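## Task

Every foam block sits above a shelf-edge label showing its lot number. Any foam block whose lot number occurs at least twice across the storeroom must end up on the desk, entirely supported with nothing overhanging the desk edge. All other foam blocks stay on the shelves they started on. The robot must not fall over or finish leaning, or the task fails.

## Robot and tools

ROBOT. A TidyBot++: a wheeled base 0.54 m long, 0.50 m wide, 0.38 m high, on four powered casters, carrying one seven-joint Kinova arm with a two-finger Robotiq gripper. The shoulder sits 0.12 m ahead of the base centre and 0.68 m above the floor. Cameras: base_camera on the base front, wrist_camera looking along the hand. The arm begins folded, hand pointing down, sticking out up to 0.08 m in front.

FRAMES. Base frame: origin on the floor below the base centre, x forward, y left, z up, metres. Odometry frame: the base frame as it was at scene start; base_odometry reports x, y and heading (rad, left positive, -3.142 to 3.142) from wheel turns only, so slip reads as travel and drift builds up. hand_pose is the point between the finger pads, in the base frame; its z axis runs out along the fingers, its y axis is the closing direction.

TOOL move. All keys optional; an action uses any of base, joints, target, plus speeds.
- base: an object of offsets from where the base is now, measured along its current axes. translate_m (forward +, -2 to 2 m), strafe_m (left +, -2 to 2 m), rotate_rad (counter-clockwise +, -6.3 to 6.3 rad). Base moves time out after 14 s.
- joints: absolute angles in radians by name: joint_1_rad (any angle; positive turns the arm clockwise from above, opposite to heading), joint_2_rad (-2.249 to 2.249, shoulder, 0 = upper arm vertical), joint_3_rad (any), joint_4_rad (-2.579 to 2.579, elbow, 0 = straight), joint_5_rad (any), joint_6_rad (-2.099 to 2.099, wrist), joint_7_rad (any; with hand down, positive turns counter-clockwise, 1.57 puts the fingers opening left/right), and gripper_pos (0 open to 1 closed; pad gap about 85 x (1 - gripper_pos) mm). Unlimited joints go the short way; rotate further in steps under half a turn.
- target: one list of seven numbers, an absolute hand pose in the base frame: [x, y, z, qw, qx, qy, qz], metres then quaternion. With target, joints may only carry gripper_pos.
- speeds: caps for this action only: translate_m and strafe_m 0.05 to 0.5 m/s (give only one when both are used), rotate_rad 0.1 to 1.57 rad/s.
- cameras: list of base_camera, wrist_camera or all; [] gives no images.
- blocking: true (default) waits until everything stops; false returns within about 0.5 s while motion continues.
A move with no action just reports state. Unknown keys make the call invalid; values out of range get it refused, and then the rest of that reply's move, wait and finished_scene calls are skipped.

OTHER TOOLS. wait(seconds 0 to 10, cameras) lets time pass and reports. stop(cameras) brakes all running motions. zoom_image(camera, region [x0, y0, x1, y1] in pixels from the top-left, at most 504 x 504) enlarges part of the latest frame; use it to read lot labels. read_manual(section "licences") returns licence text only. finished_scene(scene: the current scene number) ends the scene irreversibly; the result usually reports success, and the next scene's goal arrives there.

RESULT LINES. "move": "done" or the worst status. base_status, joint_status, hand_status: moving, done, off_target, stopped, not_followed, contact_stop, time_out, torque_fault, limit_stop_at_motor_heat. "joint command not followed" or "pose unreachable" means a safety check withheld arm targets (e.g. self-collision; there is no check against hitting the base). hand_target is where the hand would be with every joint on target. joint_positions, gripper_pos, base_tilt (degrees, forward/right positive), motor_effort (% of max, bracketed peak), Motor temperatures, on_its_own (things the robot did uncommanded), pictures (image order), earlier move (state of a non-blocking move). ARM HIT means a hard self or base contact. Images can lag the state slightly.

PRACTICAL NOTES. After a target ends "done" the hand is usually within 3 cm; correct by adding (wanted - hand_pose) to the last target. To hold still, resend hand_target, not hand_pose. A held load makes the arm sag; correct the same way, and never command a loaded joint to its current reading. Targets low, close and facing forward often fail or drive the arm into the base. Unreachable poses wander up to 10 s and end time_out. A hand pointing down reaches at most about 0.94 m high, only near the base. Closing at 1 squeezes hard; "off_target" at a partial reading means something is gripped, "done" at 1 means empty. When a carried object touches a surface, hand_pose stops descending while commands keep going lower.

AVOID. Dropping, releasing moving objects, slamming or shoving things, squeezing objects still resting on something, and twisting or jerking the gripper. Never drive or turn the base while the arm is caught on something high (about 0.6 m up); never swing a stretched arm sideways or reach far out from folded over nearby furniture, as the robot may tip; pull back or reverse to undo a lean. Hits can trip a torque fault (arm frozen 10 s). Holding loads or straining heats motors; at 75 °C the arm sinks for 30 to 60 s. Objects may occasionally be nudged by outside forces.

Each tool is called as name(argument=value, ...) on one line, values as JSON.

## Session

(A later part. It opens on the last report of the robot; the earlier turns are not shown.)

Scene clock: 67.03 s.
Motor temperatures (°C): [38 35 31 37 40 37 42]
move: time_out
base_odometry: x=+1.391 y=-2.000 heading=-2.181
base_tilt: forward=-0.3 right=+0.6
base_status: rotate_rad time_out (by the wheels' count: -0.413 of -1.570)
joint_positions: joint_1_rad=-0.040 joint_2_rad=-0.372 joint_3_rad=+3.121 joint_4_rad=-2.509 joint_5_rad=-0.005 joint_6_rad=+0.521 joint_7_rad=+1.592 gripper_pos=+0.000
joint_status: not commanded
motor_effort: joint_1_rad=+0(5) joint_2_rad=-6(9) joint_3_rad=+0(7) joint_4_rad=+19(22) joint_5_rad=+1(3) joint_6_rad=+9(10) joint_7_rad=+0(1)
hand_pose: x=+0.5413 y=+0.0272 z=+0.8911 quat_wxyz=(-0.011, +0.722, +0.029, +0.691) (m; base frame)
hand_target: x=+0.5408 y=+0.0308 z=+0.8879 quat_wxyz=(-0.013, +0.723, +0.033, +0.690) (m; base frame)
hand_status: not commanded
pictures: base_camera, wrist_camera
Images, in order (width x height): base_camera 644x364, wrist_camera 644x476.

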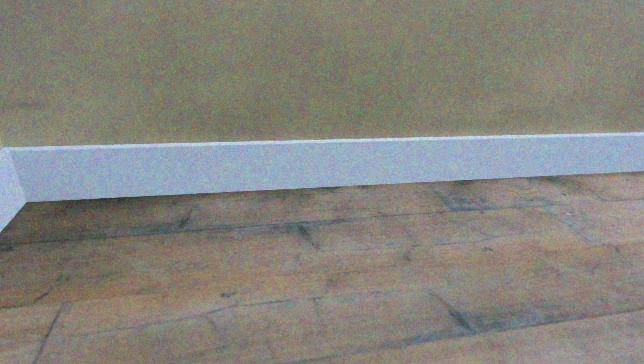

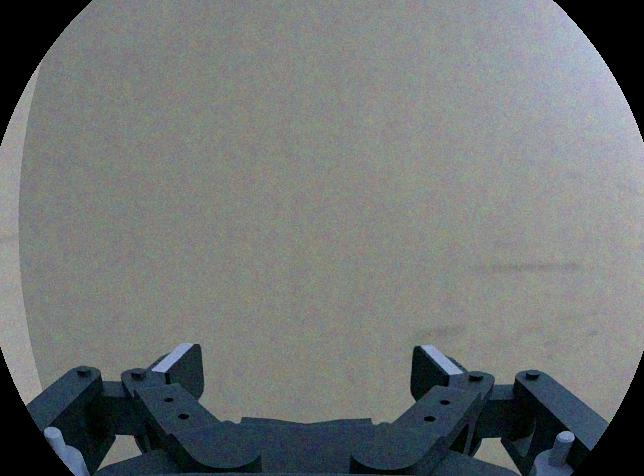

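move(base={"translate_m":0.2,"strafe_m":-0.06}, cameras=[])

move(base={"rotate_rad":-1.15})

Scene clock: 68.83 s.
Motor temperatures (°C): [38 35 31 37 40 37 42]
move: done
base_odometry: x=+1.227 y=-2.130 heading=-2.182
base_tilt: forward=-0.3 right=+0.6
base_status: done
joint_positions: joint_1_rad=-0.040 joint_2_rad=-0.367 joint_3_rad=+3.121 joint_4_rad=-2.509 joint_5_rad=-0.005 joint_6_rad=+0.521 joint_7_rad=+1.592 gripper_pos=+0.000
joint_status: not commanded
motor_effort: joint_1_rad=-1(1) joint_2_rad=-7(9) joint_3_rad=+1(1) joint_4_rad=+20(21) joint_5_rad=+1(1) joint_6_rad=+8(10) joint_7_rad=+0(1)
hand_pose: x=+0.5424 y=+0.0272 z=+0.8889 quat_wxyz=(-0.011, +0.724, +0.029, +0.689) (m; base frame)
hand_target: x=+0.5408 y=+0.0308 z=+0.8879 quat_wxyz=(-0.013, +0.723, +0.033, +0.690) (m; base frame)
hand_status: not commanded
pictures: none
No camera images: "cameras" was empty.

Scene clock: 70.83 s.
Motor temperatures (°C): [38 35 31 37 40 37 42]
move: done
base_odometry: x=+1.227 y=-2.130 heading=+2.952
base_tilt: forward=-0.3 right=+0.6
base_status: done
joint_positions: joint_1_rad=-0.040 joint_2_rad=-0.367 joint_3_rad=+3.121 joint_4_rad=-2.509 joint_5_rad=-0.005 joint_6_rad=+0.521 joint_7_rad=+1.592 gripper_pos=+0.000
joint_status: not commanded
motor_effort: joint_1_rad=-1(2) joint_2_rad=-6(7) joint_3_rad=+1(2) joint_4_rad=+20(21) joint_5_rad=+1(1) joint_6_rad=+9(9) joint_7_rad=+0(1)
hand_pose: x=+0.5424 y=+0.0273 z=+0.8889 quat_wxyz=(-0.011, +0.724, +0.029, +0.689) (m; base frame)
hand_target: x=+0.5408 y=+0.0308 z=+0.8879 quat_wxyz=(-0.013, +0.723, +0.033, +0.690) (m; base frame)
hand_status: not commanded
pictures: base_camera, wrist_camera
Images, in order (width x height): base_camera 644x364, wrist_camera 644x476.

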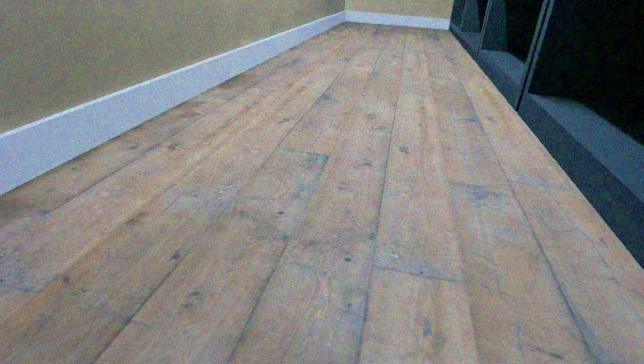

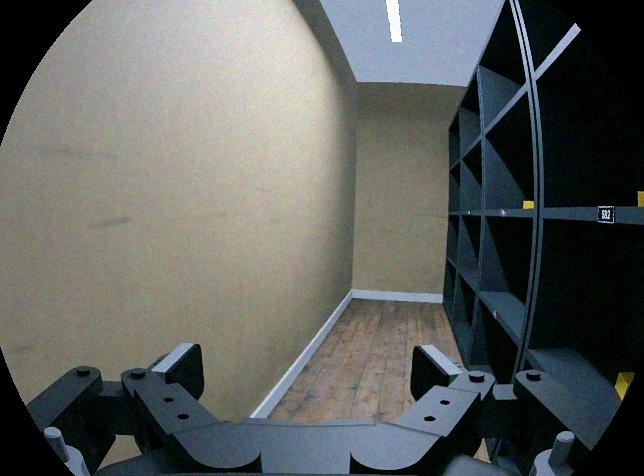

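move(base={"rotate_rad":-0.07}, joints={"joint_1_rad":0.8,"joint_6_rad":0.4})

zoom_image(camera="wrist_camera", region=[80, 30, 580, 400])

move(base={"translate_m":0.8})

zoom_image(camera="wrist_camera", region=[80, 30, 580, 400])

move(base={"translate_m":0.8})

zoom_image(camera="wrist_camera", region=[80, 30, 580, 400])

Scene clock: 73.63 s.
Motor temperatures (°C): [38 35 31 37 40 37 42]
move: done
base_odometry: x=+1.227 y=-2.130 heading=+2.883
base_tilt: forward=-0.3 right=+0.6
base_status: done
joint_positions: joint_1_rad=+0.781 joint_2_rad=-0.367 joint_3_rad=+3.120 joint_4_rad=-2.509 joint_5_rad=-0.005 joint_6_rad=+0.449 joint_7_rad=+1.592 gripper_pos=+0.000
joint_status: all done
motor_effort: joint_1_rad=+0(2) joint_2_rad=-6(7) joint_3_rad=+1(2) joint_4_rad=+20(20) joint_5_rad=+1(1) joint_6_rad=+9(10) joint_7_rad=+0(1)
hand_pose: x=+0.4261 y=-0.2900 z=+0.8667 quat_wxyz=(+0.255, +0.698, -0.271, +0.612) (m; base frame)
hand_target: x=+0.4192 y=-0.2916 z=+0.8483 quat_wxyz=(+0.252, +0.713, -0.282, +0.591) (m; base frame)
hand_status: not commanded
pictures: base_camera, wrist_camera
Images, in order (width x height): base_camera 644x364, wrist_camera 644x476.

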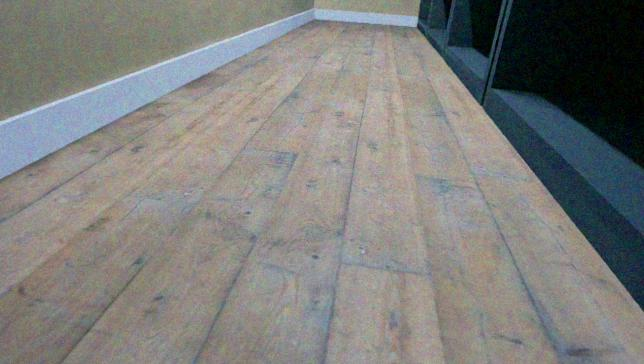

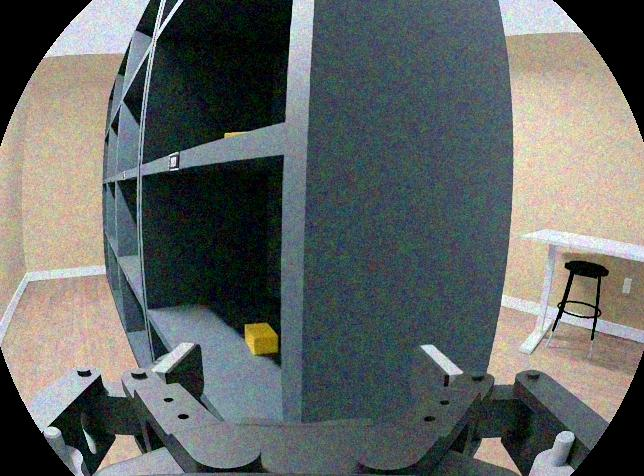

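Scaled by 1.008.

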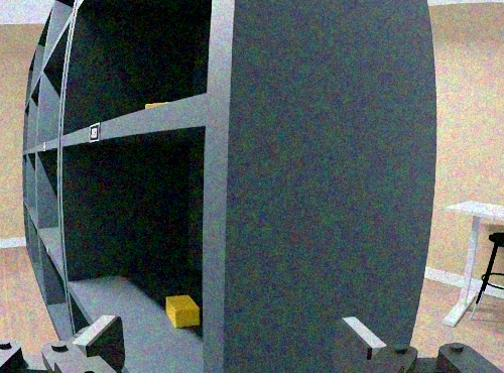

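Scene clock: 76.57 s.
Motor temperatures (°C): [38 35 31 37 40 37 42]
move: done
base_odometry: x=+0.454 y=-1.926 heading=+2.883
base_tilt: forward=-0.3 right=+0.6
base_status: done
joint_positions: joint_1_rad=+0.783 joint_2_rad=-0.367 joint_3_rad=+3.120 joint_4_rad=-2.509 joint_5_rad=-0.005 joint_6_rad=+0.446 joint_7_rad=+1.592 gripper_pos=+0.000
joint_status: not commanded
motor_effort: joint_1_rad=+0(1) joint_2_rad=-5(8) joint_3_rad=+1(1) joint_4_rad=+19(21) joint_5_rad=+1(1) joint_6_rad=+8(10) joint_7_rad=+0(1)
hand_pose: x=+0.4255 y=-0.2903 z=+0.8660 quat_wxyz=(+0.255, +0.699, -0.272, +0.611) (m; base frame)
hand_target: x=+0.4192 y=-0.2916 z=+0.8483 quat_wxyz=(+0.252, +0.713, -0.282, +0.591) (m; base frame)
hand_status: not commanded
pictures: base_camera, wrist_camera
Images, in order (width x height): base_camera 644x364, wrist_camera 644x476.

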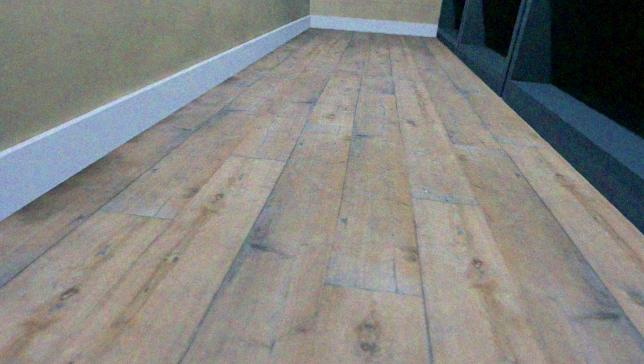

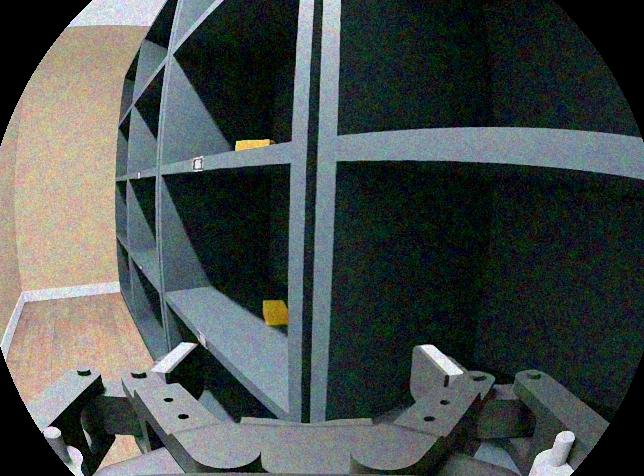

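Scaled by 1.008.

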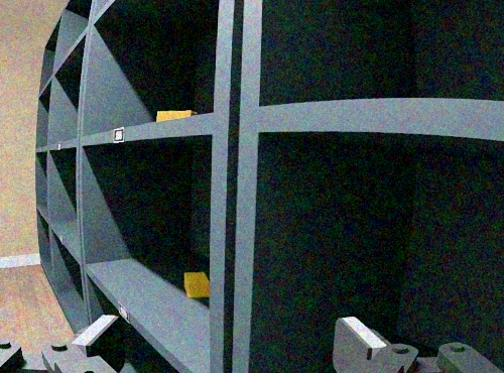

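Scene clock: 79.50 s.
Motor temperatures (°C): [38 35 31 37 40 37 42]
move: done
base_odometry: x=-0.320 y=-1.721 heading=+2.881
base_tilt: forward=-0.3 right=+0.6
base_status: done
joint_positions: joint_1_rad=+0.783 joint_2_rad=-0.367 joint_3_rad=+3.120 joint_4_rad=-2.509 joint_5_rad=-0.005 joint_6_rad=+0.446 joint_7_rad=+1.592 gripper_pos=+0.000
joint_status: not commanded
motor_effort: joint_1_rad=-1(1) joint_2_rad=-6(7) joint_3_rad=+1(1) joint_4_rad=+20(21) joint_5_rad=+1(1) joint_6_rad=+8(9) joint_7_rad=+0(1)
hand_pose: x=+0.4254 y=-0.2903 z=+0.8657 quat_wxyz=(+0.255, +0.699, -0.272, +0.610) (m; base frame)
hand_target: x=+0.4192 y=-0.2916 z=+0.8483 quat_wxyz=(+0.252, +0.713, -0.282, +0.591) (m; base frame)
hand_status: not commanded
pictures: base_camera, wrist_camera
Images, in order (width x height): base_camera 644x364, wrist_camera 644x476.

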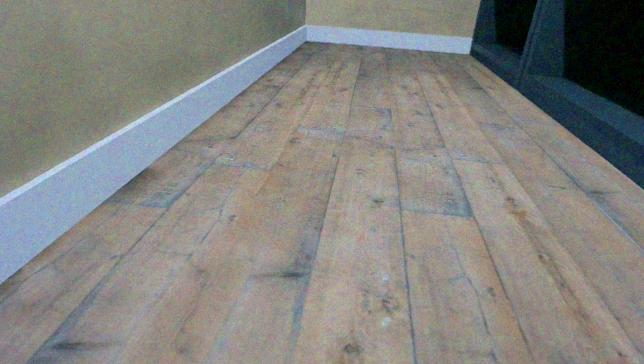

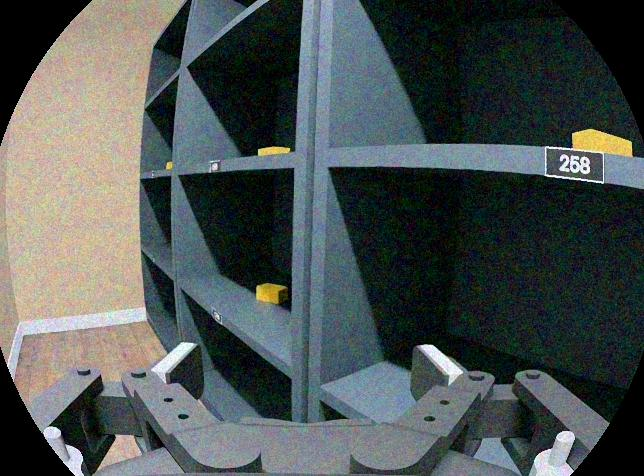

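Scaled by 1.008.

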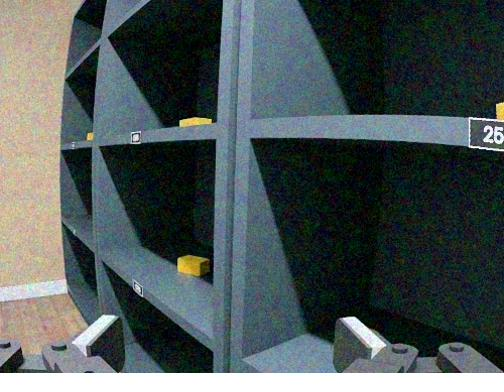

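zoom_image(camera="wrist_camera", region=[190, 140, 290, 330])

move(base={"strafe_m":0.1}, joints={"joint_1_rad":1.35,"joint_6_rad":0.25})

move(base={"translate_m":0.7})

move(base={"translate_m":0.7})

Scaled by 2.653.

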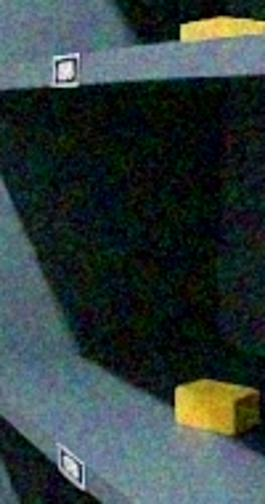

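Scene clock: 81.57 s.
Motor temperatures (°C): [38 35 31 37 40 37 42]
move: done
base_odometry: x=-0.346 y=-1.817 heading=+2.881
base_tilt: forward=-0.3 right=+0.6
base_status: done
joint_positions: joint_1_rad=+1.332 joint_2_rad=-0.370 joint_3_rad=+3.120 joint_4_rad=-2.509 joint_5_rad=-0.005 joint_6_rad=+0.300 joint_7_rad=+1.592 gripper_pos=+0.000
joint_status: all done
motor_effort: joint_1_rad=-1(1) joint_2_rad=-6(8) joint_3_rad=+1(2) joint_4_rad=+20(21) joint_5_rad=+1(1) joint_6_rad=+8(10) joint_7_rad=+0(0)
hand_pose: x=+0.2268 y=-0.3986 z=+0.8224 quat_wxyz=(+0.376, +0.635, -0.478, +0.475) (m; base frame)
hand_target: x=+0.2195 y=-0.3943 z=+0.8031 quat_wxyz=(+0.366, +0.646, -0.493, +0.454) (m; base frame)
hand_status: not commanded
pictures: base_camera, wrist_camera
Images, in order (width x height): base_camera 644x364, wrist_camera 644x476.

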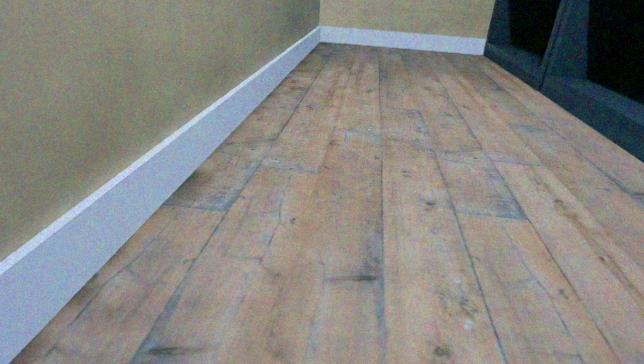

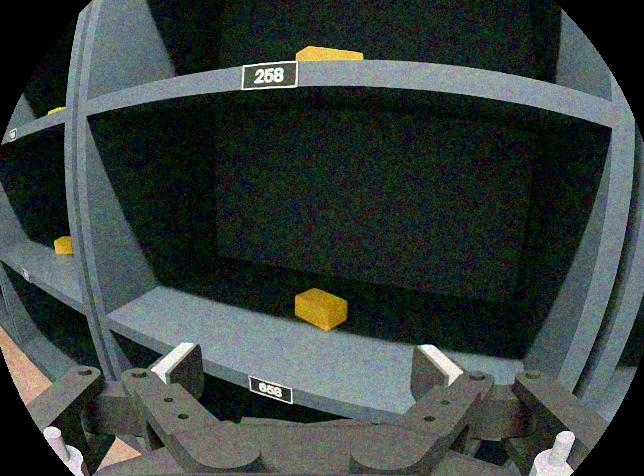

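Scene clock: 86.43 s.
Motor temperatures (°C): [38 35 30 37 40 37 42]
move: time_out
base_odometry: x=-1.020 y=-1.638 heading=+2.879
base_tilt: forward=-0.3 right=+0.6
base_status: translate_m time_out (by the wheels' count: +0.698 of +0.700)
joint_positions: joint_1_rad=+1.334 joint_2_rad=-0.371 joint_3_rad=+3.118 joint_4_rad=-2.509 joint_5_rad=-0.005 joint_6_rad=+0.295 joint_7_rad=+1.592 gripper_pos=+0.000
joint_status: not commanded
motor_effort: joint_1_rad=-1(1) joint_2_rad=-5(11) joint_3_rad=+1(5) joint_4_rad=+20(21) joint_5_rad=+1(1) joint_6_rad=+9(9) joint_7_rad=+0(1)
hand_pose: x=+0.2266 y=-0.3979 z=+0.8212 quat_wxyz=(+0.376, +0.636, -0.479, +0.474) (m; base frame)
hand_target: x=+0.2195 y=-0.3943 z=+0.8031 quat_wxyz=(+0.366, +0.646, -0.493, +0.454) (m; base frame)
hand_status: not commanded
pictures: base_camera, wrist_camera
Images, in order (width x height): base_camera 644x364, wrist_camera 644x476.

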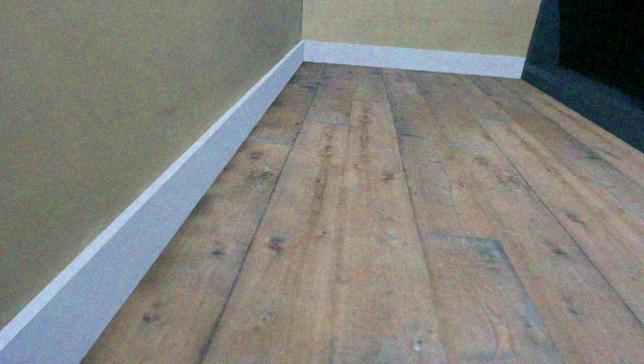

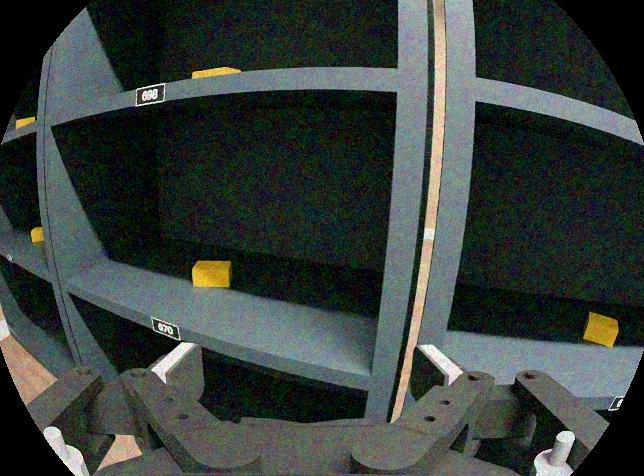

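not run: a stop that you did not command came earlier in this reply.

zoom_image(camera="wrist_camera", region=[120, 70, 220, 350])

move(base={"strafe_m":-0.1,"rotate_rad":-0.06}, cameras=[])

move(base={"translate_m":0.4})

zoom_image(camera="wrist_camera", region=[180, 60, 460, 340])

move(base={"translate_m":0.6})

zoom_image(camera="wrist_camera", region=[180, 60, 460, 340])

Scaled by 1.800.

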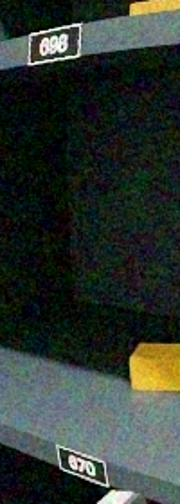

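Scene clock: 88.43 s.
Motor temperatures (°C): [38 35 30 37 40 37 42]
move: done
base_odometry: x=-0.994 y=-1.541 heading=+2.818
base_tilt: forward=-0.3 right=+0.6
base_status: done
joint_positions: joint_1_rad=+1.336 joint_2_rad=-0.370 joint_3_rad=+3.118 joint_4_rad=-2.509 joint_5_rad=-0.005 joint_6_rad=+0.294 joint_7_rad=+1.592 gripper_pos=+0.000
joint_status: not commanded
motor_effort: joint_1_rad=+0(1) joint_2_rad=-6(8) joint_3_rad=+1(2) joint_4_rad=+20(21) joint_5_rad=+1(1) joint_6_rad=+8(9) joint_7_rad=-1(1)
hand_pose: x=+0.2257 y=-0.3982 z=+0.8205 quat_wxyz=(+0.376, +0.636, -0.480, +0.473) (m; base frame)
hand_target: x=+0.2195 y=-0.3943 z=+0.8031 quat_wxyz=(+0.366, +0.646, -0.493, +0.454) (m; base frame)
hand_status: not commanded
pictures: none
No camera images: "cameras" was empty.

Scene clock: 90.53 s.
Motor temperatures (°C): [38 35 30 37 40 37 42]
move: done
base_odometry: x=-1.373 y=-1.414 heading=+2.818
base_tilt: forward=-0.3 right=+0.6
base_status: done
joint_positions: joint_1_rad=+1.337 joint_2_rad=-0.370 joint_3_rad=+3.117 joint_4_rad=-2.509 joint_5_rad=-0.005 joint_6_rad=+0.293 joint_7_rad=+1.592 gripper_pos=+0.000
joint_status: not commanded
motor_effort: joint_1_rad=-1(1) joint_2_rad=-6(7) joint_3_rad=+1(2) joint_4_rad=+19(20) joint_5_rad=+1(1) joint_6_rad=+9(9) joint_7_rad=+0(1)
hand_pose: x=+0.2256 y=-0.3982 z=+0.8203 quat_wxyz=(+0.376, +0.636, -0.480, +0.472) (m; base frame)
hand_target: x=+0.2195 y=-0.3943 z=+0.8031 quat_wxyz=(+0.366, +0.646, -0.493, +0.454) (m; base frame)
hand_status: not commanded
pictures: base_camera, wrist_camera
Images, in order (width x height): base_camera 644x364, wrist_camera 644x476.

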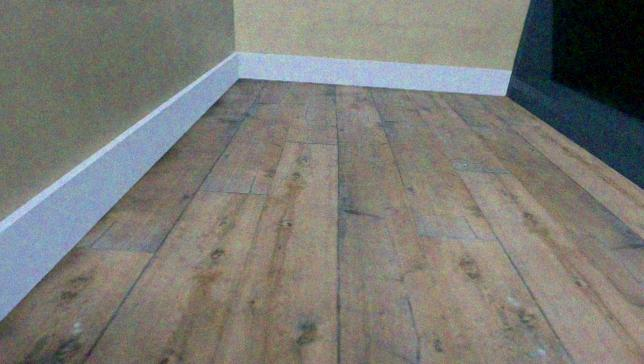

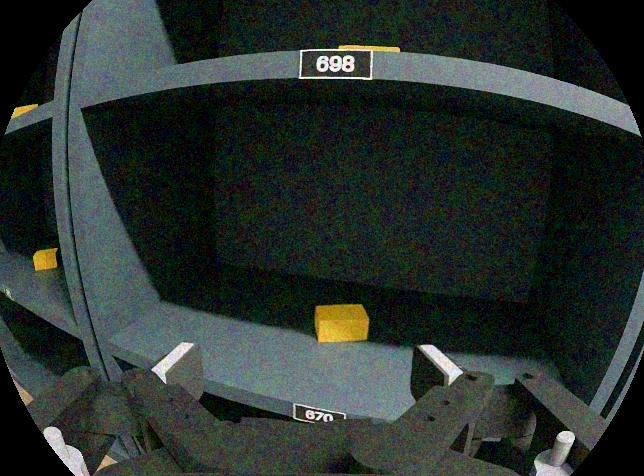

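Scaled by 1.800.

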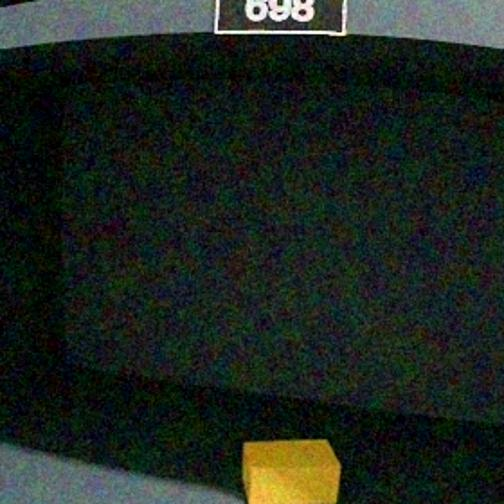

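Scene clock: 93.03 s.
Motor temperatures (°C): [38 35 30 37 40 37 42]
move: done
base_odometry: x=-1.942 y=-1.223 heading=+2.817
base_tilt: forward=-0.4 right=+0.6
base_status: done
joint_positions: joint_1_rad=+1.337 joint_2_rad=-0.370 joint_3_rad=+3.117 joint_4_rad=-2.509 joint_5_rad=-0.005 joint_6_rad=+0.293 joint_7_rad=+1.592 gripper_pos=+0.000
joint_status: not commanded
motor_effort: joint_1_rad=-1(1) joint_2_rad=-6(7) joint_3_rad=+1(2) joint_4_rad=+20(21) joint_5_rad=+1(1) joint_6_rad=+8(9) joint_7_rad=+0(1)
hand_pose: x=+0.2256 y=-0.3982 z=+0.8203 quat_wxyz=(+0.376, +0.636, -0.480, +0.472) (m; base frame)
hand_target: x=+0.2195 y=-0.3943 z=+0.8031 quat_wxyz=(+0.366, +0.646, -0.493, +0.454) (m; base frame)
hand_status: not commanded
pictures: base_camera, wrist_camera
Images, in order (width x height): base_camera 644x364, wrist_camera 644x476.

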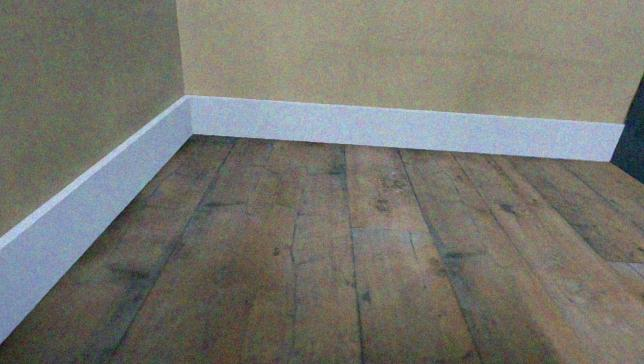

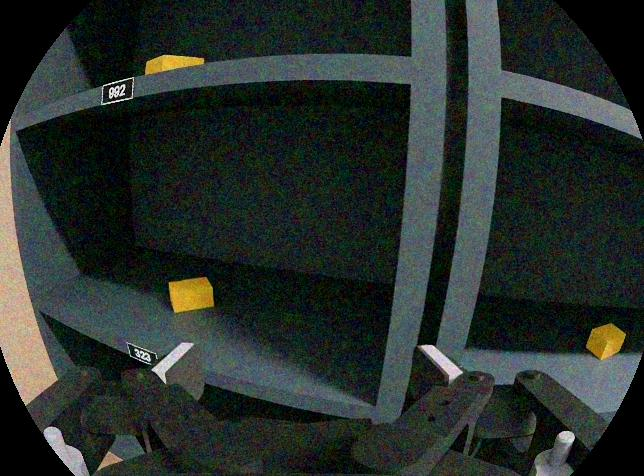

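Scaled by 1.800.

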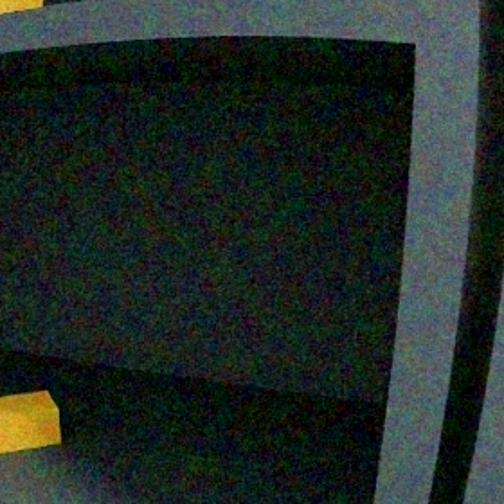

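zoom_image(camera="wrist_camera", region=[90, 70, 150, 110])

move(base={"translate_m":-1.75}, joints={"joint_6_rad":0.05})

zoom_image(camera="wrist_camera", region=[200, 200, 440, 420])

move(base={"translate_m":-0.6})

move(base={"translate_m":-0.3})

Scaled by 8.400.

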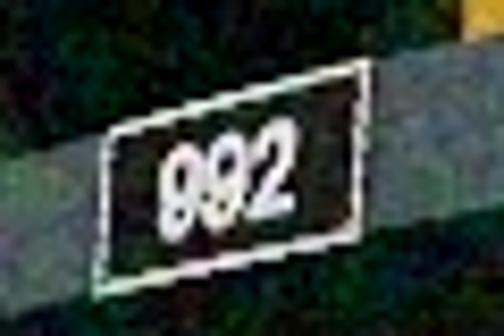

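Scene clock: 98.13 s.
Motor temperatures (°C): [38 35 30 37 40 37 42]
move: done
base_odometry: x=-0.284 y=-1.781 heading=+2.816
base_tilt: forward=-0.4 right=+0.6
base_status: done
joint_positions: joint_1_rad=+1.338 joint_2_rad=-0.370 joint_3_rad=+3.117 joint_4_rad=-2.512 joint_5_rad=-0.005 joint_6_rad=+0.078 joint_7_rad=+1.592 gripper_pos=+0.000
joint_status: all done
motor_effort: joint_1_rad=+0(1) joint_2_rad=-5(8) joint_3_rad=+1(2) joint_4_rad=+19(22) joint_5_rad=+1(1) joint_6_rad=+8(9) joint_7_rad=+0(1)
hand_pose: x=+0.2185 y=-0.3733 z=+0.7567 quat_wxyz=(+0.320, +0.685, -0.518, +0.401) (m; base frame)
hand_target: x=+0.2130 y=-0.3694 z=+0.7465 quat_wxyz=(+0.313, +0.689, -0.526, +0.388) (m; base frame)
hand_status: not commanded
pictures: base_camera, wrist_camera
Images, in order (width x height): base_camera 644x364, wrist_camera 644x476.

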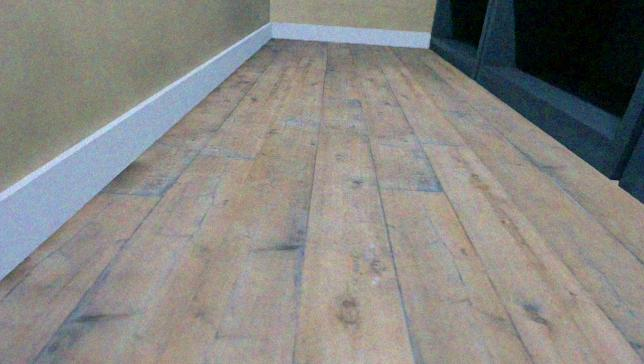

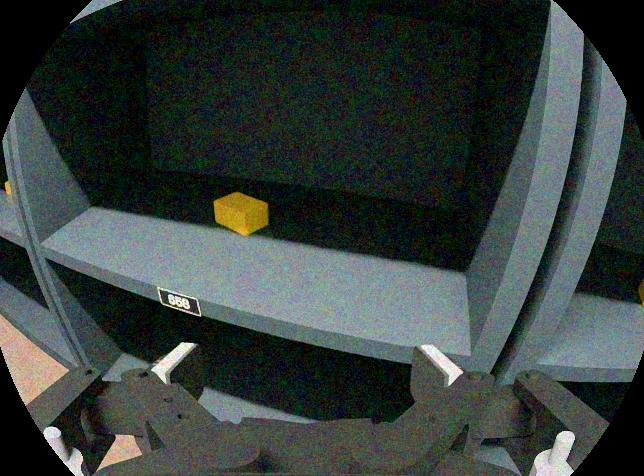

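Scaled by 2.100.

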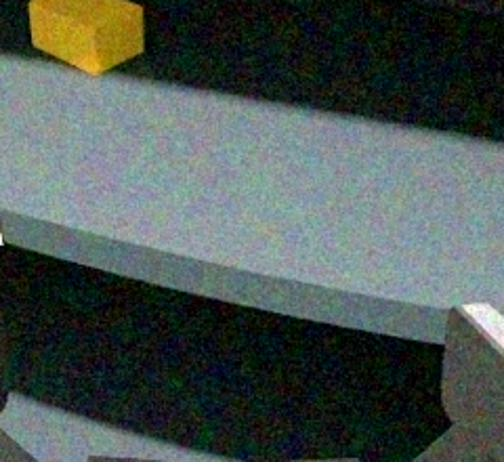

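Scene clock: 100.63 s.
Motor temperatures (°C): [38 35 30 37 40 37 42]
move: done
base_odometry: x=+0.285 y=-1.973 heading=+2.814
base_tilt: forward=-0.4 right=+0.6
base_status: done
joint_positions: joint_1_rad=+1.338 joint_2_rad=-0.370 joint_3_rad=+3.117 joint_4_rad=-2.512 joint_5_rad=-0.005 joint_6_rad=+0.078 joint_7_rad=+1.592 gripper_pos=+0.000
joint_status: not commanded
motor_effort: joint_1_rad=+0(1) joint_2_rad=-5(7) joint_3_rad=+1(2) joint_4_rad=+19(20) joint_5_rad=+1(1) joint_6_rad=+7(9) joint_7_rad=+0(1)
hand_pose: x=+0.2185 y=-0.3733 z=+0.7567 quat_wxyz=(+0.320, +0.685, -0.518, +0.401) (m; base frame)
hand_target: x=+0.2130 y=-0.3694 z=+0.7465 quat_wxyz=(+0.313, +0.689, -0.526, +0.388) (m; base frame)
hand_status: not commanded
pictures: base_camera, wrist_camera
Images, in order (width x height): base_camera 644x364, wrist_camera 644x476.

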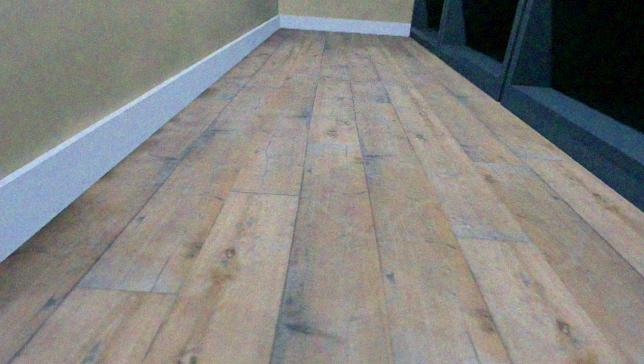

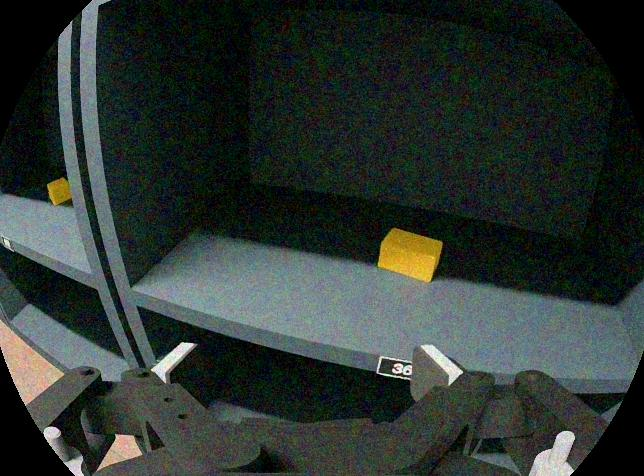

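Scene clock: 102.50 s.
Motor temperatures (°C): [38 35 30 37 40 37 42]
move: done
base_odometry: x=+0.569 y=-2.070 heading=+2.813
base_tilt: forward=-0.4 right=+0.6
base_status: done
joint_positions: joint_1_rad=+1.338 joint_2_rad=-0.370 joint_3_rad=+3.117 joint_4_rad=-2.512 joint_5_rad=-0.005 joint_6_rad=+0.078 joint_7_rad=+1.592 gripper_pos=+0.000
joint_status: not commanded
motor_effort: joint_1_rad=-1(1) joint_2_rad=-6(7) joint_3_rad=+1(2) joint_4_rad=+19(20) joint_5_rad=+1(1) joint_6_rad=+8(8) joint_7_rad=+0(1)
hand_pose: x=+0.2185 y=-0.3733 z=+0.7567 quat_wxyz=(+0.320, +0.685, -0.518, +0.401) (m; base frame)
hand_target: x=+0.2130 y=-0.3694 z=+0.7465 quat_wxyz=(+0.313, +0.689, -0.526, +0.388) (m; base frame)
hand_status: not commanded
pictures: base_camera, wrist_camera
Images, in order (width x height): base_camera 644x364, wrist_camera 644x476.

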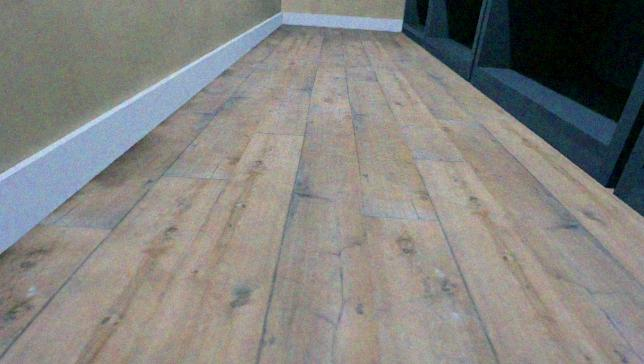

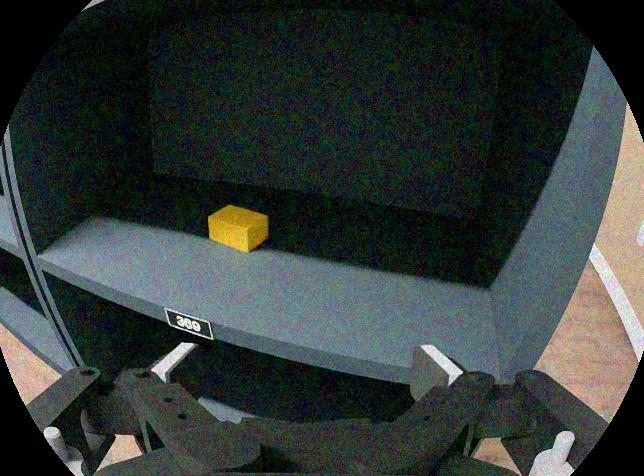

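move(joints={"joint_6_rad":0.35})

zoom_image(camera="wrist_camera", region=[130, 20, 330, 170])

move(base={"translate_m":-0.8}, cameras=[])

move(base={"translate_m":1.6}, joints={"joint_6_rad":0.05})

zoom_image(camera="wrist_camera", region=[140, 250, 340, 400])

Scene clock: 103.63 s.
Motor temperatures (°C): [38 35 30 37 40 37 42]
move: done
base_odometry: x=+0.569 y=-2.070 heading=+2.813
base_tilt: forward=-0.4 right=+0.6
base_status: not commanded
joint_positions: joint_1_rad=+1.338 joint_2_rad=-0.370 joint_3_rad=+3.117 joint_4_rad=-2.506 joint_5_rad=-0.005 joint_6_rad=+0.325 joint_7_rad=+1.592 gripper_pos=+0.000
joint_status: all done
motor_effort: joint_1_rad=+0(1) joint_2_rad=-7(7) joint_3_rad=+1(1) joint_4_rad=+19(22) joint_5_rad=+1(1) joint_6_rad=+8(10) joint_7_rad=+0(1)
hand_pose: x=+0.2261 y=-0.4015 z=+0.8317 quat_wxyz=(+0.384, +0.628, -0.474, +0.483) (m; base frame)
hand_target: x=+0.2217 y=-0.4025 z=+0.8330 quat_wxyz=(+0.391, +0.622, -0.475, +0.485) (m; base frame)
hand_status: not commanded
pictures: base_camera, wrist_camera
Images, in order (width x height): base_camera 644x364, wrist_camera 644x476.

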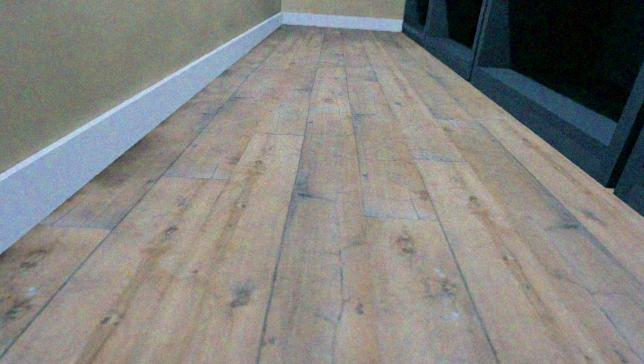

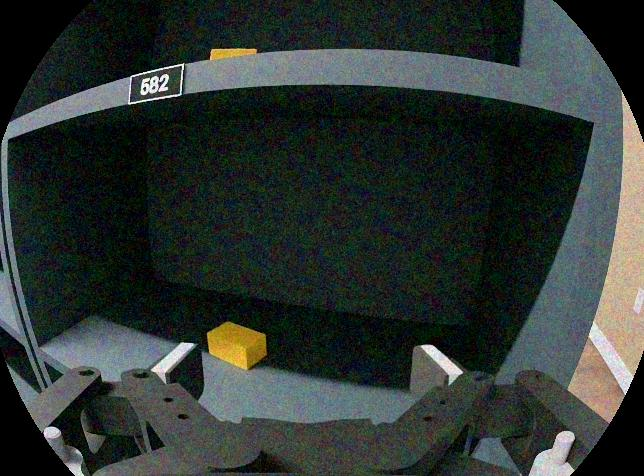

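Scaled by 2.520.

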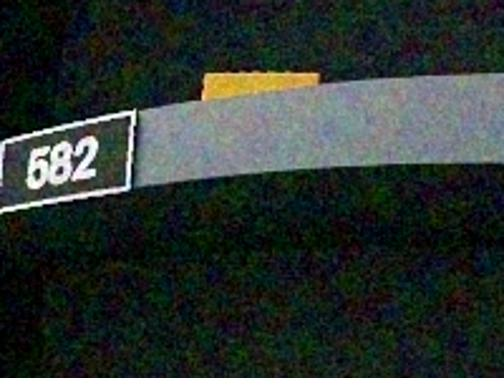

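Scene clock: 108.97 s.
Motor temperatures (°C): [38 35 30 37 40 37 42]
move: time_out
base_odometry: x=+1.286 y=-2.314 heading=+2.814
base_tilt: forward=-0.4 right=+0.6
base_status: translate_m time_out (by the wheels' count: -0.757 of -0.800)
joint_positions: joint_1_rad=+1.344 joint_2_rad=-0.370 joint_3_rad=+3.117 joint_4_rad=-2.508 joint_5_rad=-0.005 joint_6_rad=+0.328 joint_7_rad=+1.592 gripper_pos=+0.000
joint_status: not commanded
motor_effort: joint_1_rad=-1(5) joint_2_rad=-6(17) joint_3_rad=+1(9) joint_4_rad=+20(26) joint_5_rad=+1(2) joint_6_rad=+9(12) joint_7_rad=+0(1)
hand_pose: x=+0.2235 y=-0.4019 z=+0.8315 quat_wxyz=(+0.386, +0.626, -0.476, +0.482) (m; base frame)
hand_target: x=+0.2217 y=-0.4025 z=+0.8330 quat_wxyz=(+0.391, +0.622, -0.475, +0.485) (m; base frame)
hand_status: not commanded
pictures: none
No camera images: "cameras" was empty.

not run: a stop that you did not command came earlier in this reply.

Scaled by 2.520.

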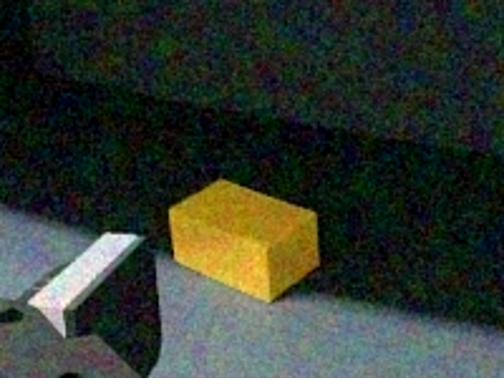

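move(base={"translate_m":1.77}, joints={"joint_6_rad":0.05})

zoom_image(camera="wrist_camera", region=[140, 260, 340, 410])

move(base={"translate_m":1.0}, joints={"joint_6_rad":0.5})

Scene clock: 114.13 s.
Motor temperatures (°C): [38 35 30 37 40 37 42]
move: done
base_odometry: x=-0.390 y=-1.744 heading=+2.814
base_tilt: forward=-0.3 right=+0.6
base_status: done
joint_positions: joint_1_rad=+1.344 joint_2_rad=-0.369 joint_3_rad=+3.117 joint_4_rad=-2.512 joint_5_rad=-0.005 joint_6_rad=+0.071 joint_7_rad=+1.592 gripper_pos=+0.000
joint_status: all done
motor_effort: joint_1_rad=+0(1) joint_2_rad=-5(7) joint_3_rad=+1(2) joint_4_rad=+19(22) joint_5_rad=+1(1) joint_6_rad=+7(10) joint_7_rad=+0(1)
hand_pose: x=+0.2159 y=-0.3730 z=+0.7546 quat_wxyz=(+0.319, +0.685, -0.521, +0.398) (m; base frame)
hand_target: x=+0.2130 y=-0.3694 z=+0.7465 quat_wxyz=(+0.313, +0.689, -0.526, +0.388) (m; base frame)
hand_status: not commanded
pictures: base_camera, wrist_camera
Images, in order (width x height): base_camera 644x364, wrist_camera 644x476.

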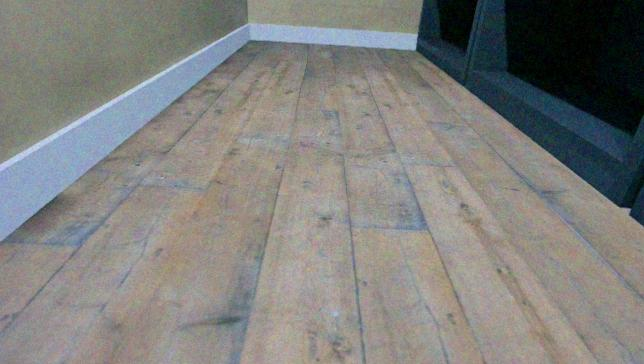

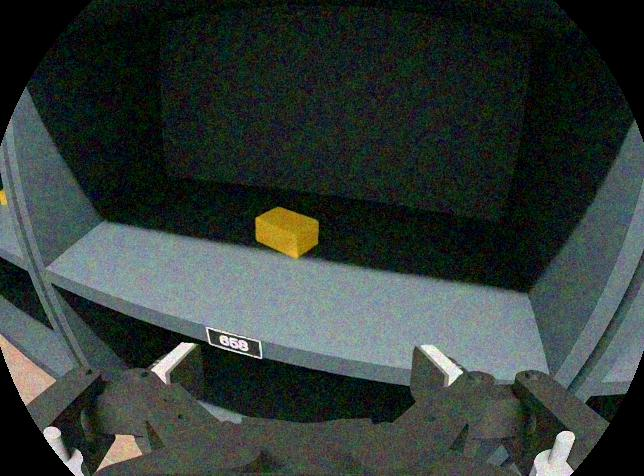

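Scaled by 2.520.

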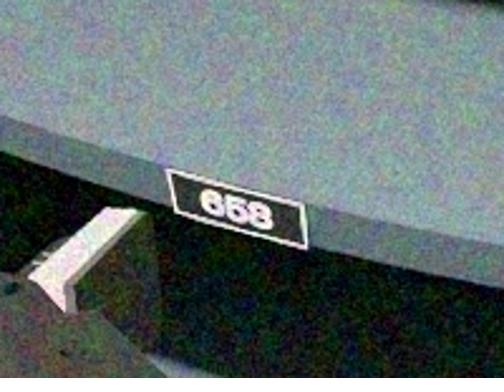

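Scene clock: 117.40 s.
Motor temperatures (°C): [38 35 30 37 40 37 42]
move: done
base_odometry: x=-1.337 y=-1.422 heading=+2.815
base_tilt: forward=-0.3 right=+0.6
base_status: done
joint_positions: joint_1_rad=+1.344 joint_2_rad=-0.369 joint_3_rad=+3.117 joint_4_rad=-2.511 joint_5_rad=-0.005 joint_6_rad=+0.458 joint_7_rad=+1.592 gripper_pos=+0.000
joint_status: all done
motor_effort: joint_1_rad=-1(1) joint_2_rad=-7(7) joint_3_rad=+1(2) joint_4_rad=+20(22) joint_5_rad=+1(1) joint_6_rad=+9(10) joint_7_rad=+0(1)
hand_pose: x=+0.2252 y=-0.4081 z=+0.8691 quat_wxyz=(+0.416, +0.594, -0.451, +0.520) (m; base frame)
hand_target: x=+0.2236 y=-0.4092 z=+0.8792 quat_wxyz=(+0.426, +0.583, -0.445, +0.529) (m; base frame)
hand_status: not commanded
pictures: base_camera, wrist_camera
Images, in order (width x height): base_camera 644x364, wrist_camera 644x476.

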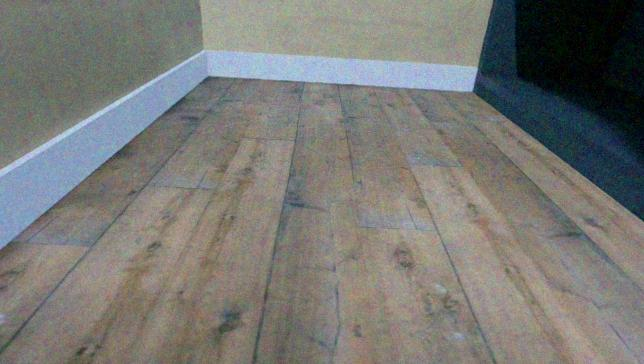

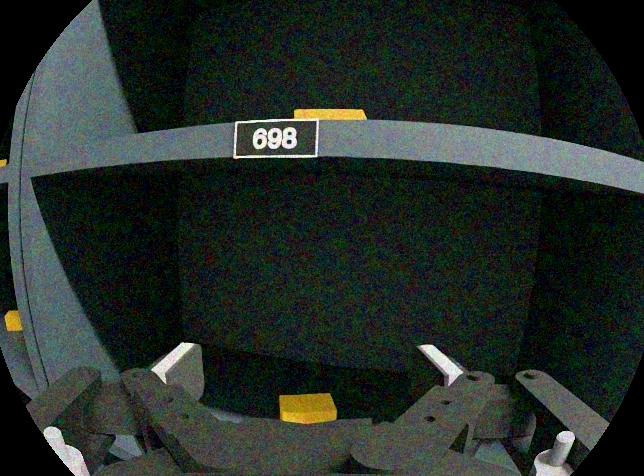

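move(joints={"joint_1_rad":1.45,"joint_2_rad":-0.7,"joint_4_rad":-1.98,"joint_6_rad":-0.29})

Scene clock: 120.30 s.
Motor temperatures (°C): [38 35 30 37 40 37 42]
move: done
base_odometry: x=-1.337 y=-1.422 heading=+2.815
base_tilt: forward=-0.3 right=+0.6
base_status: not commanded
joint_positions: joint_1_rad=+1.430 joint_2_rad=-0.688 joint_3_rad=+3.117 joint_4_rad=-1.992 joint_5_rad=-0.005 joint_6_rad=-0.240 joint_7_rad=+1.592 gripper_pos=+0.000
joint_status: all done
motor_effort: joint_1_rad=-1(2) joint_2_rad=+2(7) joint_3_rad=+1(1) joint_4_rad=+21(23) joint_5_rad=+1(1) joint_6_rad=+8(10) joint_7_rad=+0(1)
hand_pose: x=+0.1821 y=-0.3413 z=+1.0977 quat_wxyz=(+0.473, +0.538, -0.444, +0.538) (m; base frame)
hand_target: x=+0.1751 y=-0.3367 z=+1.0937 quat_wxyz=(+0.472, +0.541, -0.454, +0.527) (m; base frame)
hand_status: not commanded
pictures: base_camera, wrist_camera
Images, in order (width x height): base_camera 644x364, wrist_camera 644x476.

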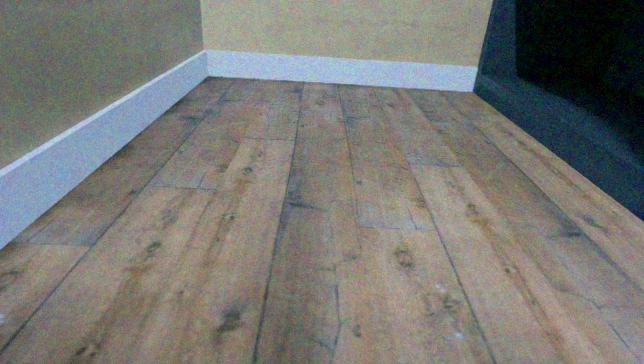

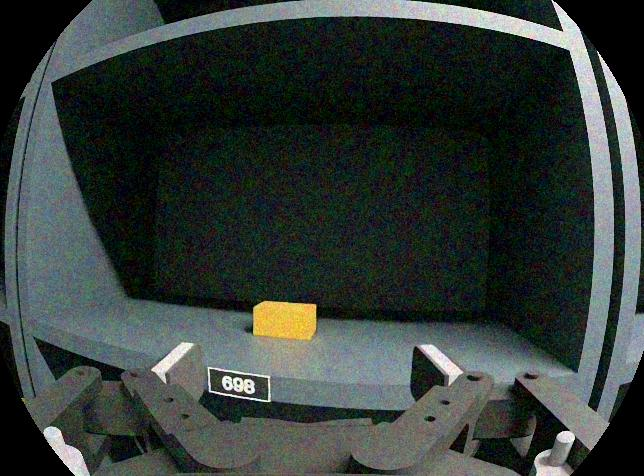

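zoom_image(camera="wrist_camera", region=[190, 280, 430, 420])

move(base={"translate_m":0.04}, joints={"joint_2_rad":-0.42,"joint_4_rad":-1.99,"joint_6_rad":-0.25})

zoom_image(camera="wrist_camera", region=[190, 220, 430, 420])

Scaled by 2.100.

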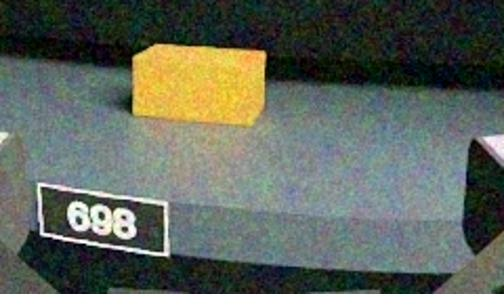

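Scene clock: 122.40 s.
Motor temperatures (°C): [38 35 30 37 40 37 42]
move: done
base_odometry: x=-1.375 y=-1.409 heading=+2.815
base_tilt: forward=-0.4 right=+0.6
base_status: done
joint_positions: joint_1_rad=+1.431 joint_2_rad=-0.427 joint_3_rad=+3.115 joint_4_rad=-1.992 joint_5_rad=-0.005 joint_6_rad=-0.241 joint_7_rad=+1.592 gripper_pos=+0.000
joint_status: all done
motor_effort: joint_1_rad=+0(1) joint_2_rad=-7(8) joint_3_rad=+1(3) joint_4_rad=+22(24) joint_5_rad=+1(1) joint_6_rad=+8(10) joint_7_rad=+0(1)
hand_pose: x=+0.1963 y=-0.4356 z=+0.9939 quat_wxyz=(+0.407, +0.605, -0.500, +0.467) (m; base frame)
hand_target: x=+0.1876 y=-0.4389 z=+0.9893 quat_wxyz=(+0.408, +0.603, -0.509, +0.458) (m; base frame)
hand_status: not commanded
pictures: base_camera, wrist_camera
Images, in order (width x height): base_camera 644x364, wrist_camera 644x476.

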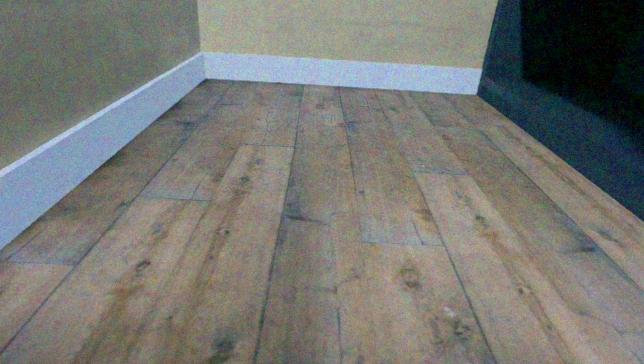

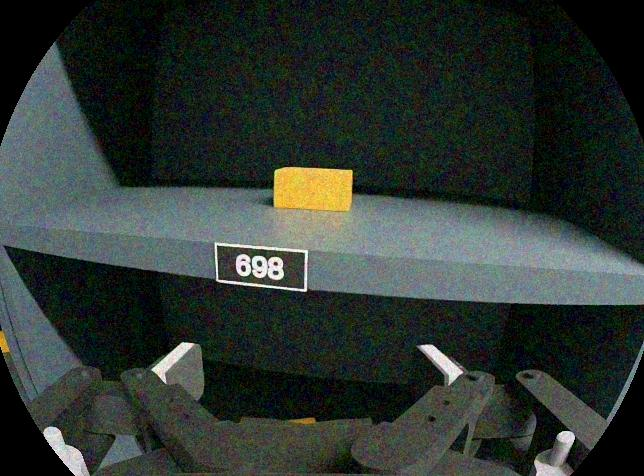

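Scaled by 2.100.

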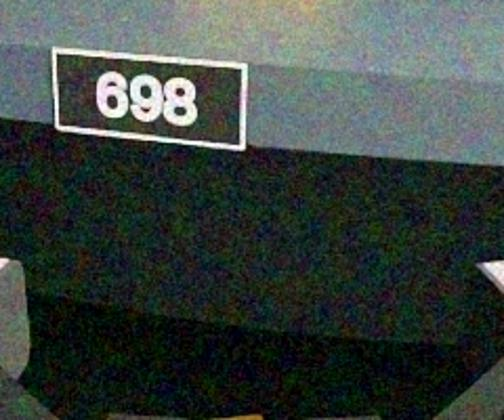

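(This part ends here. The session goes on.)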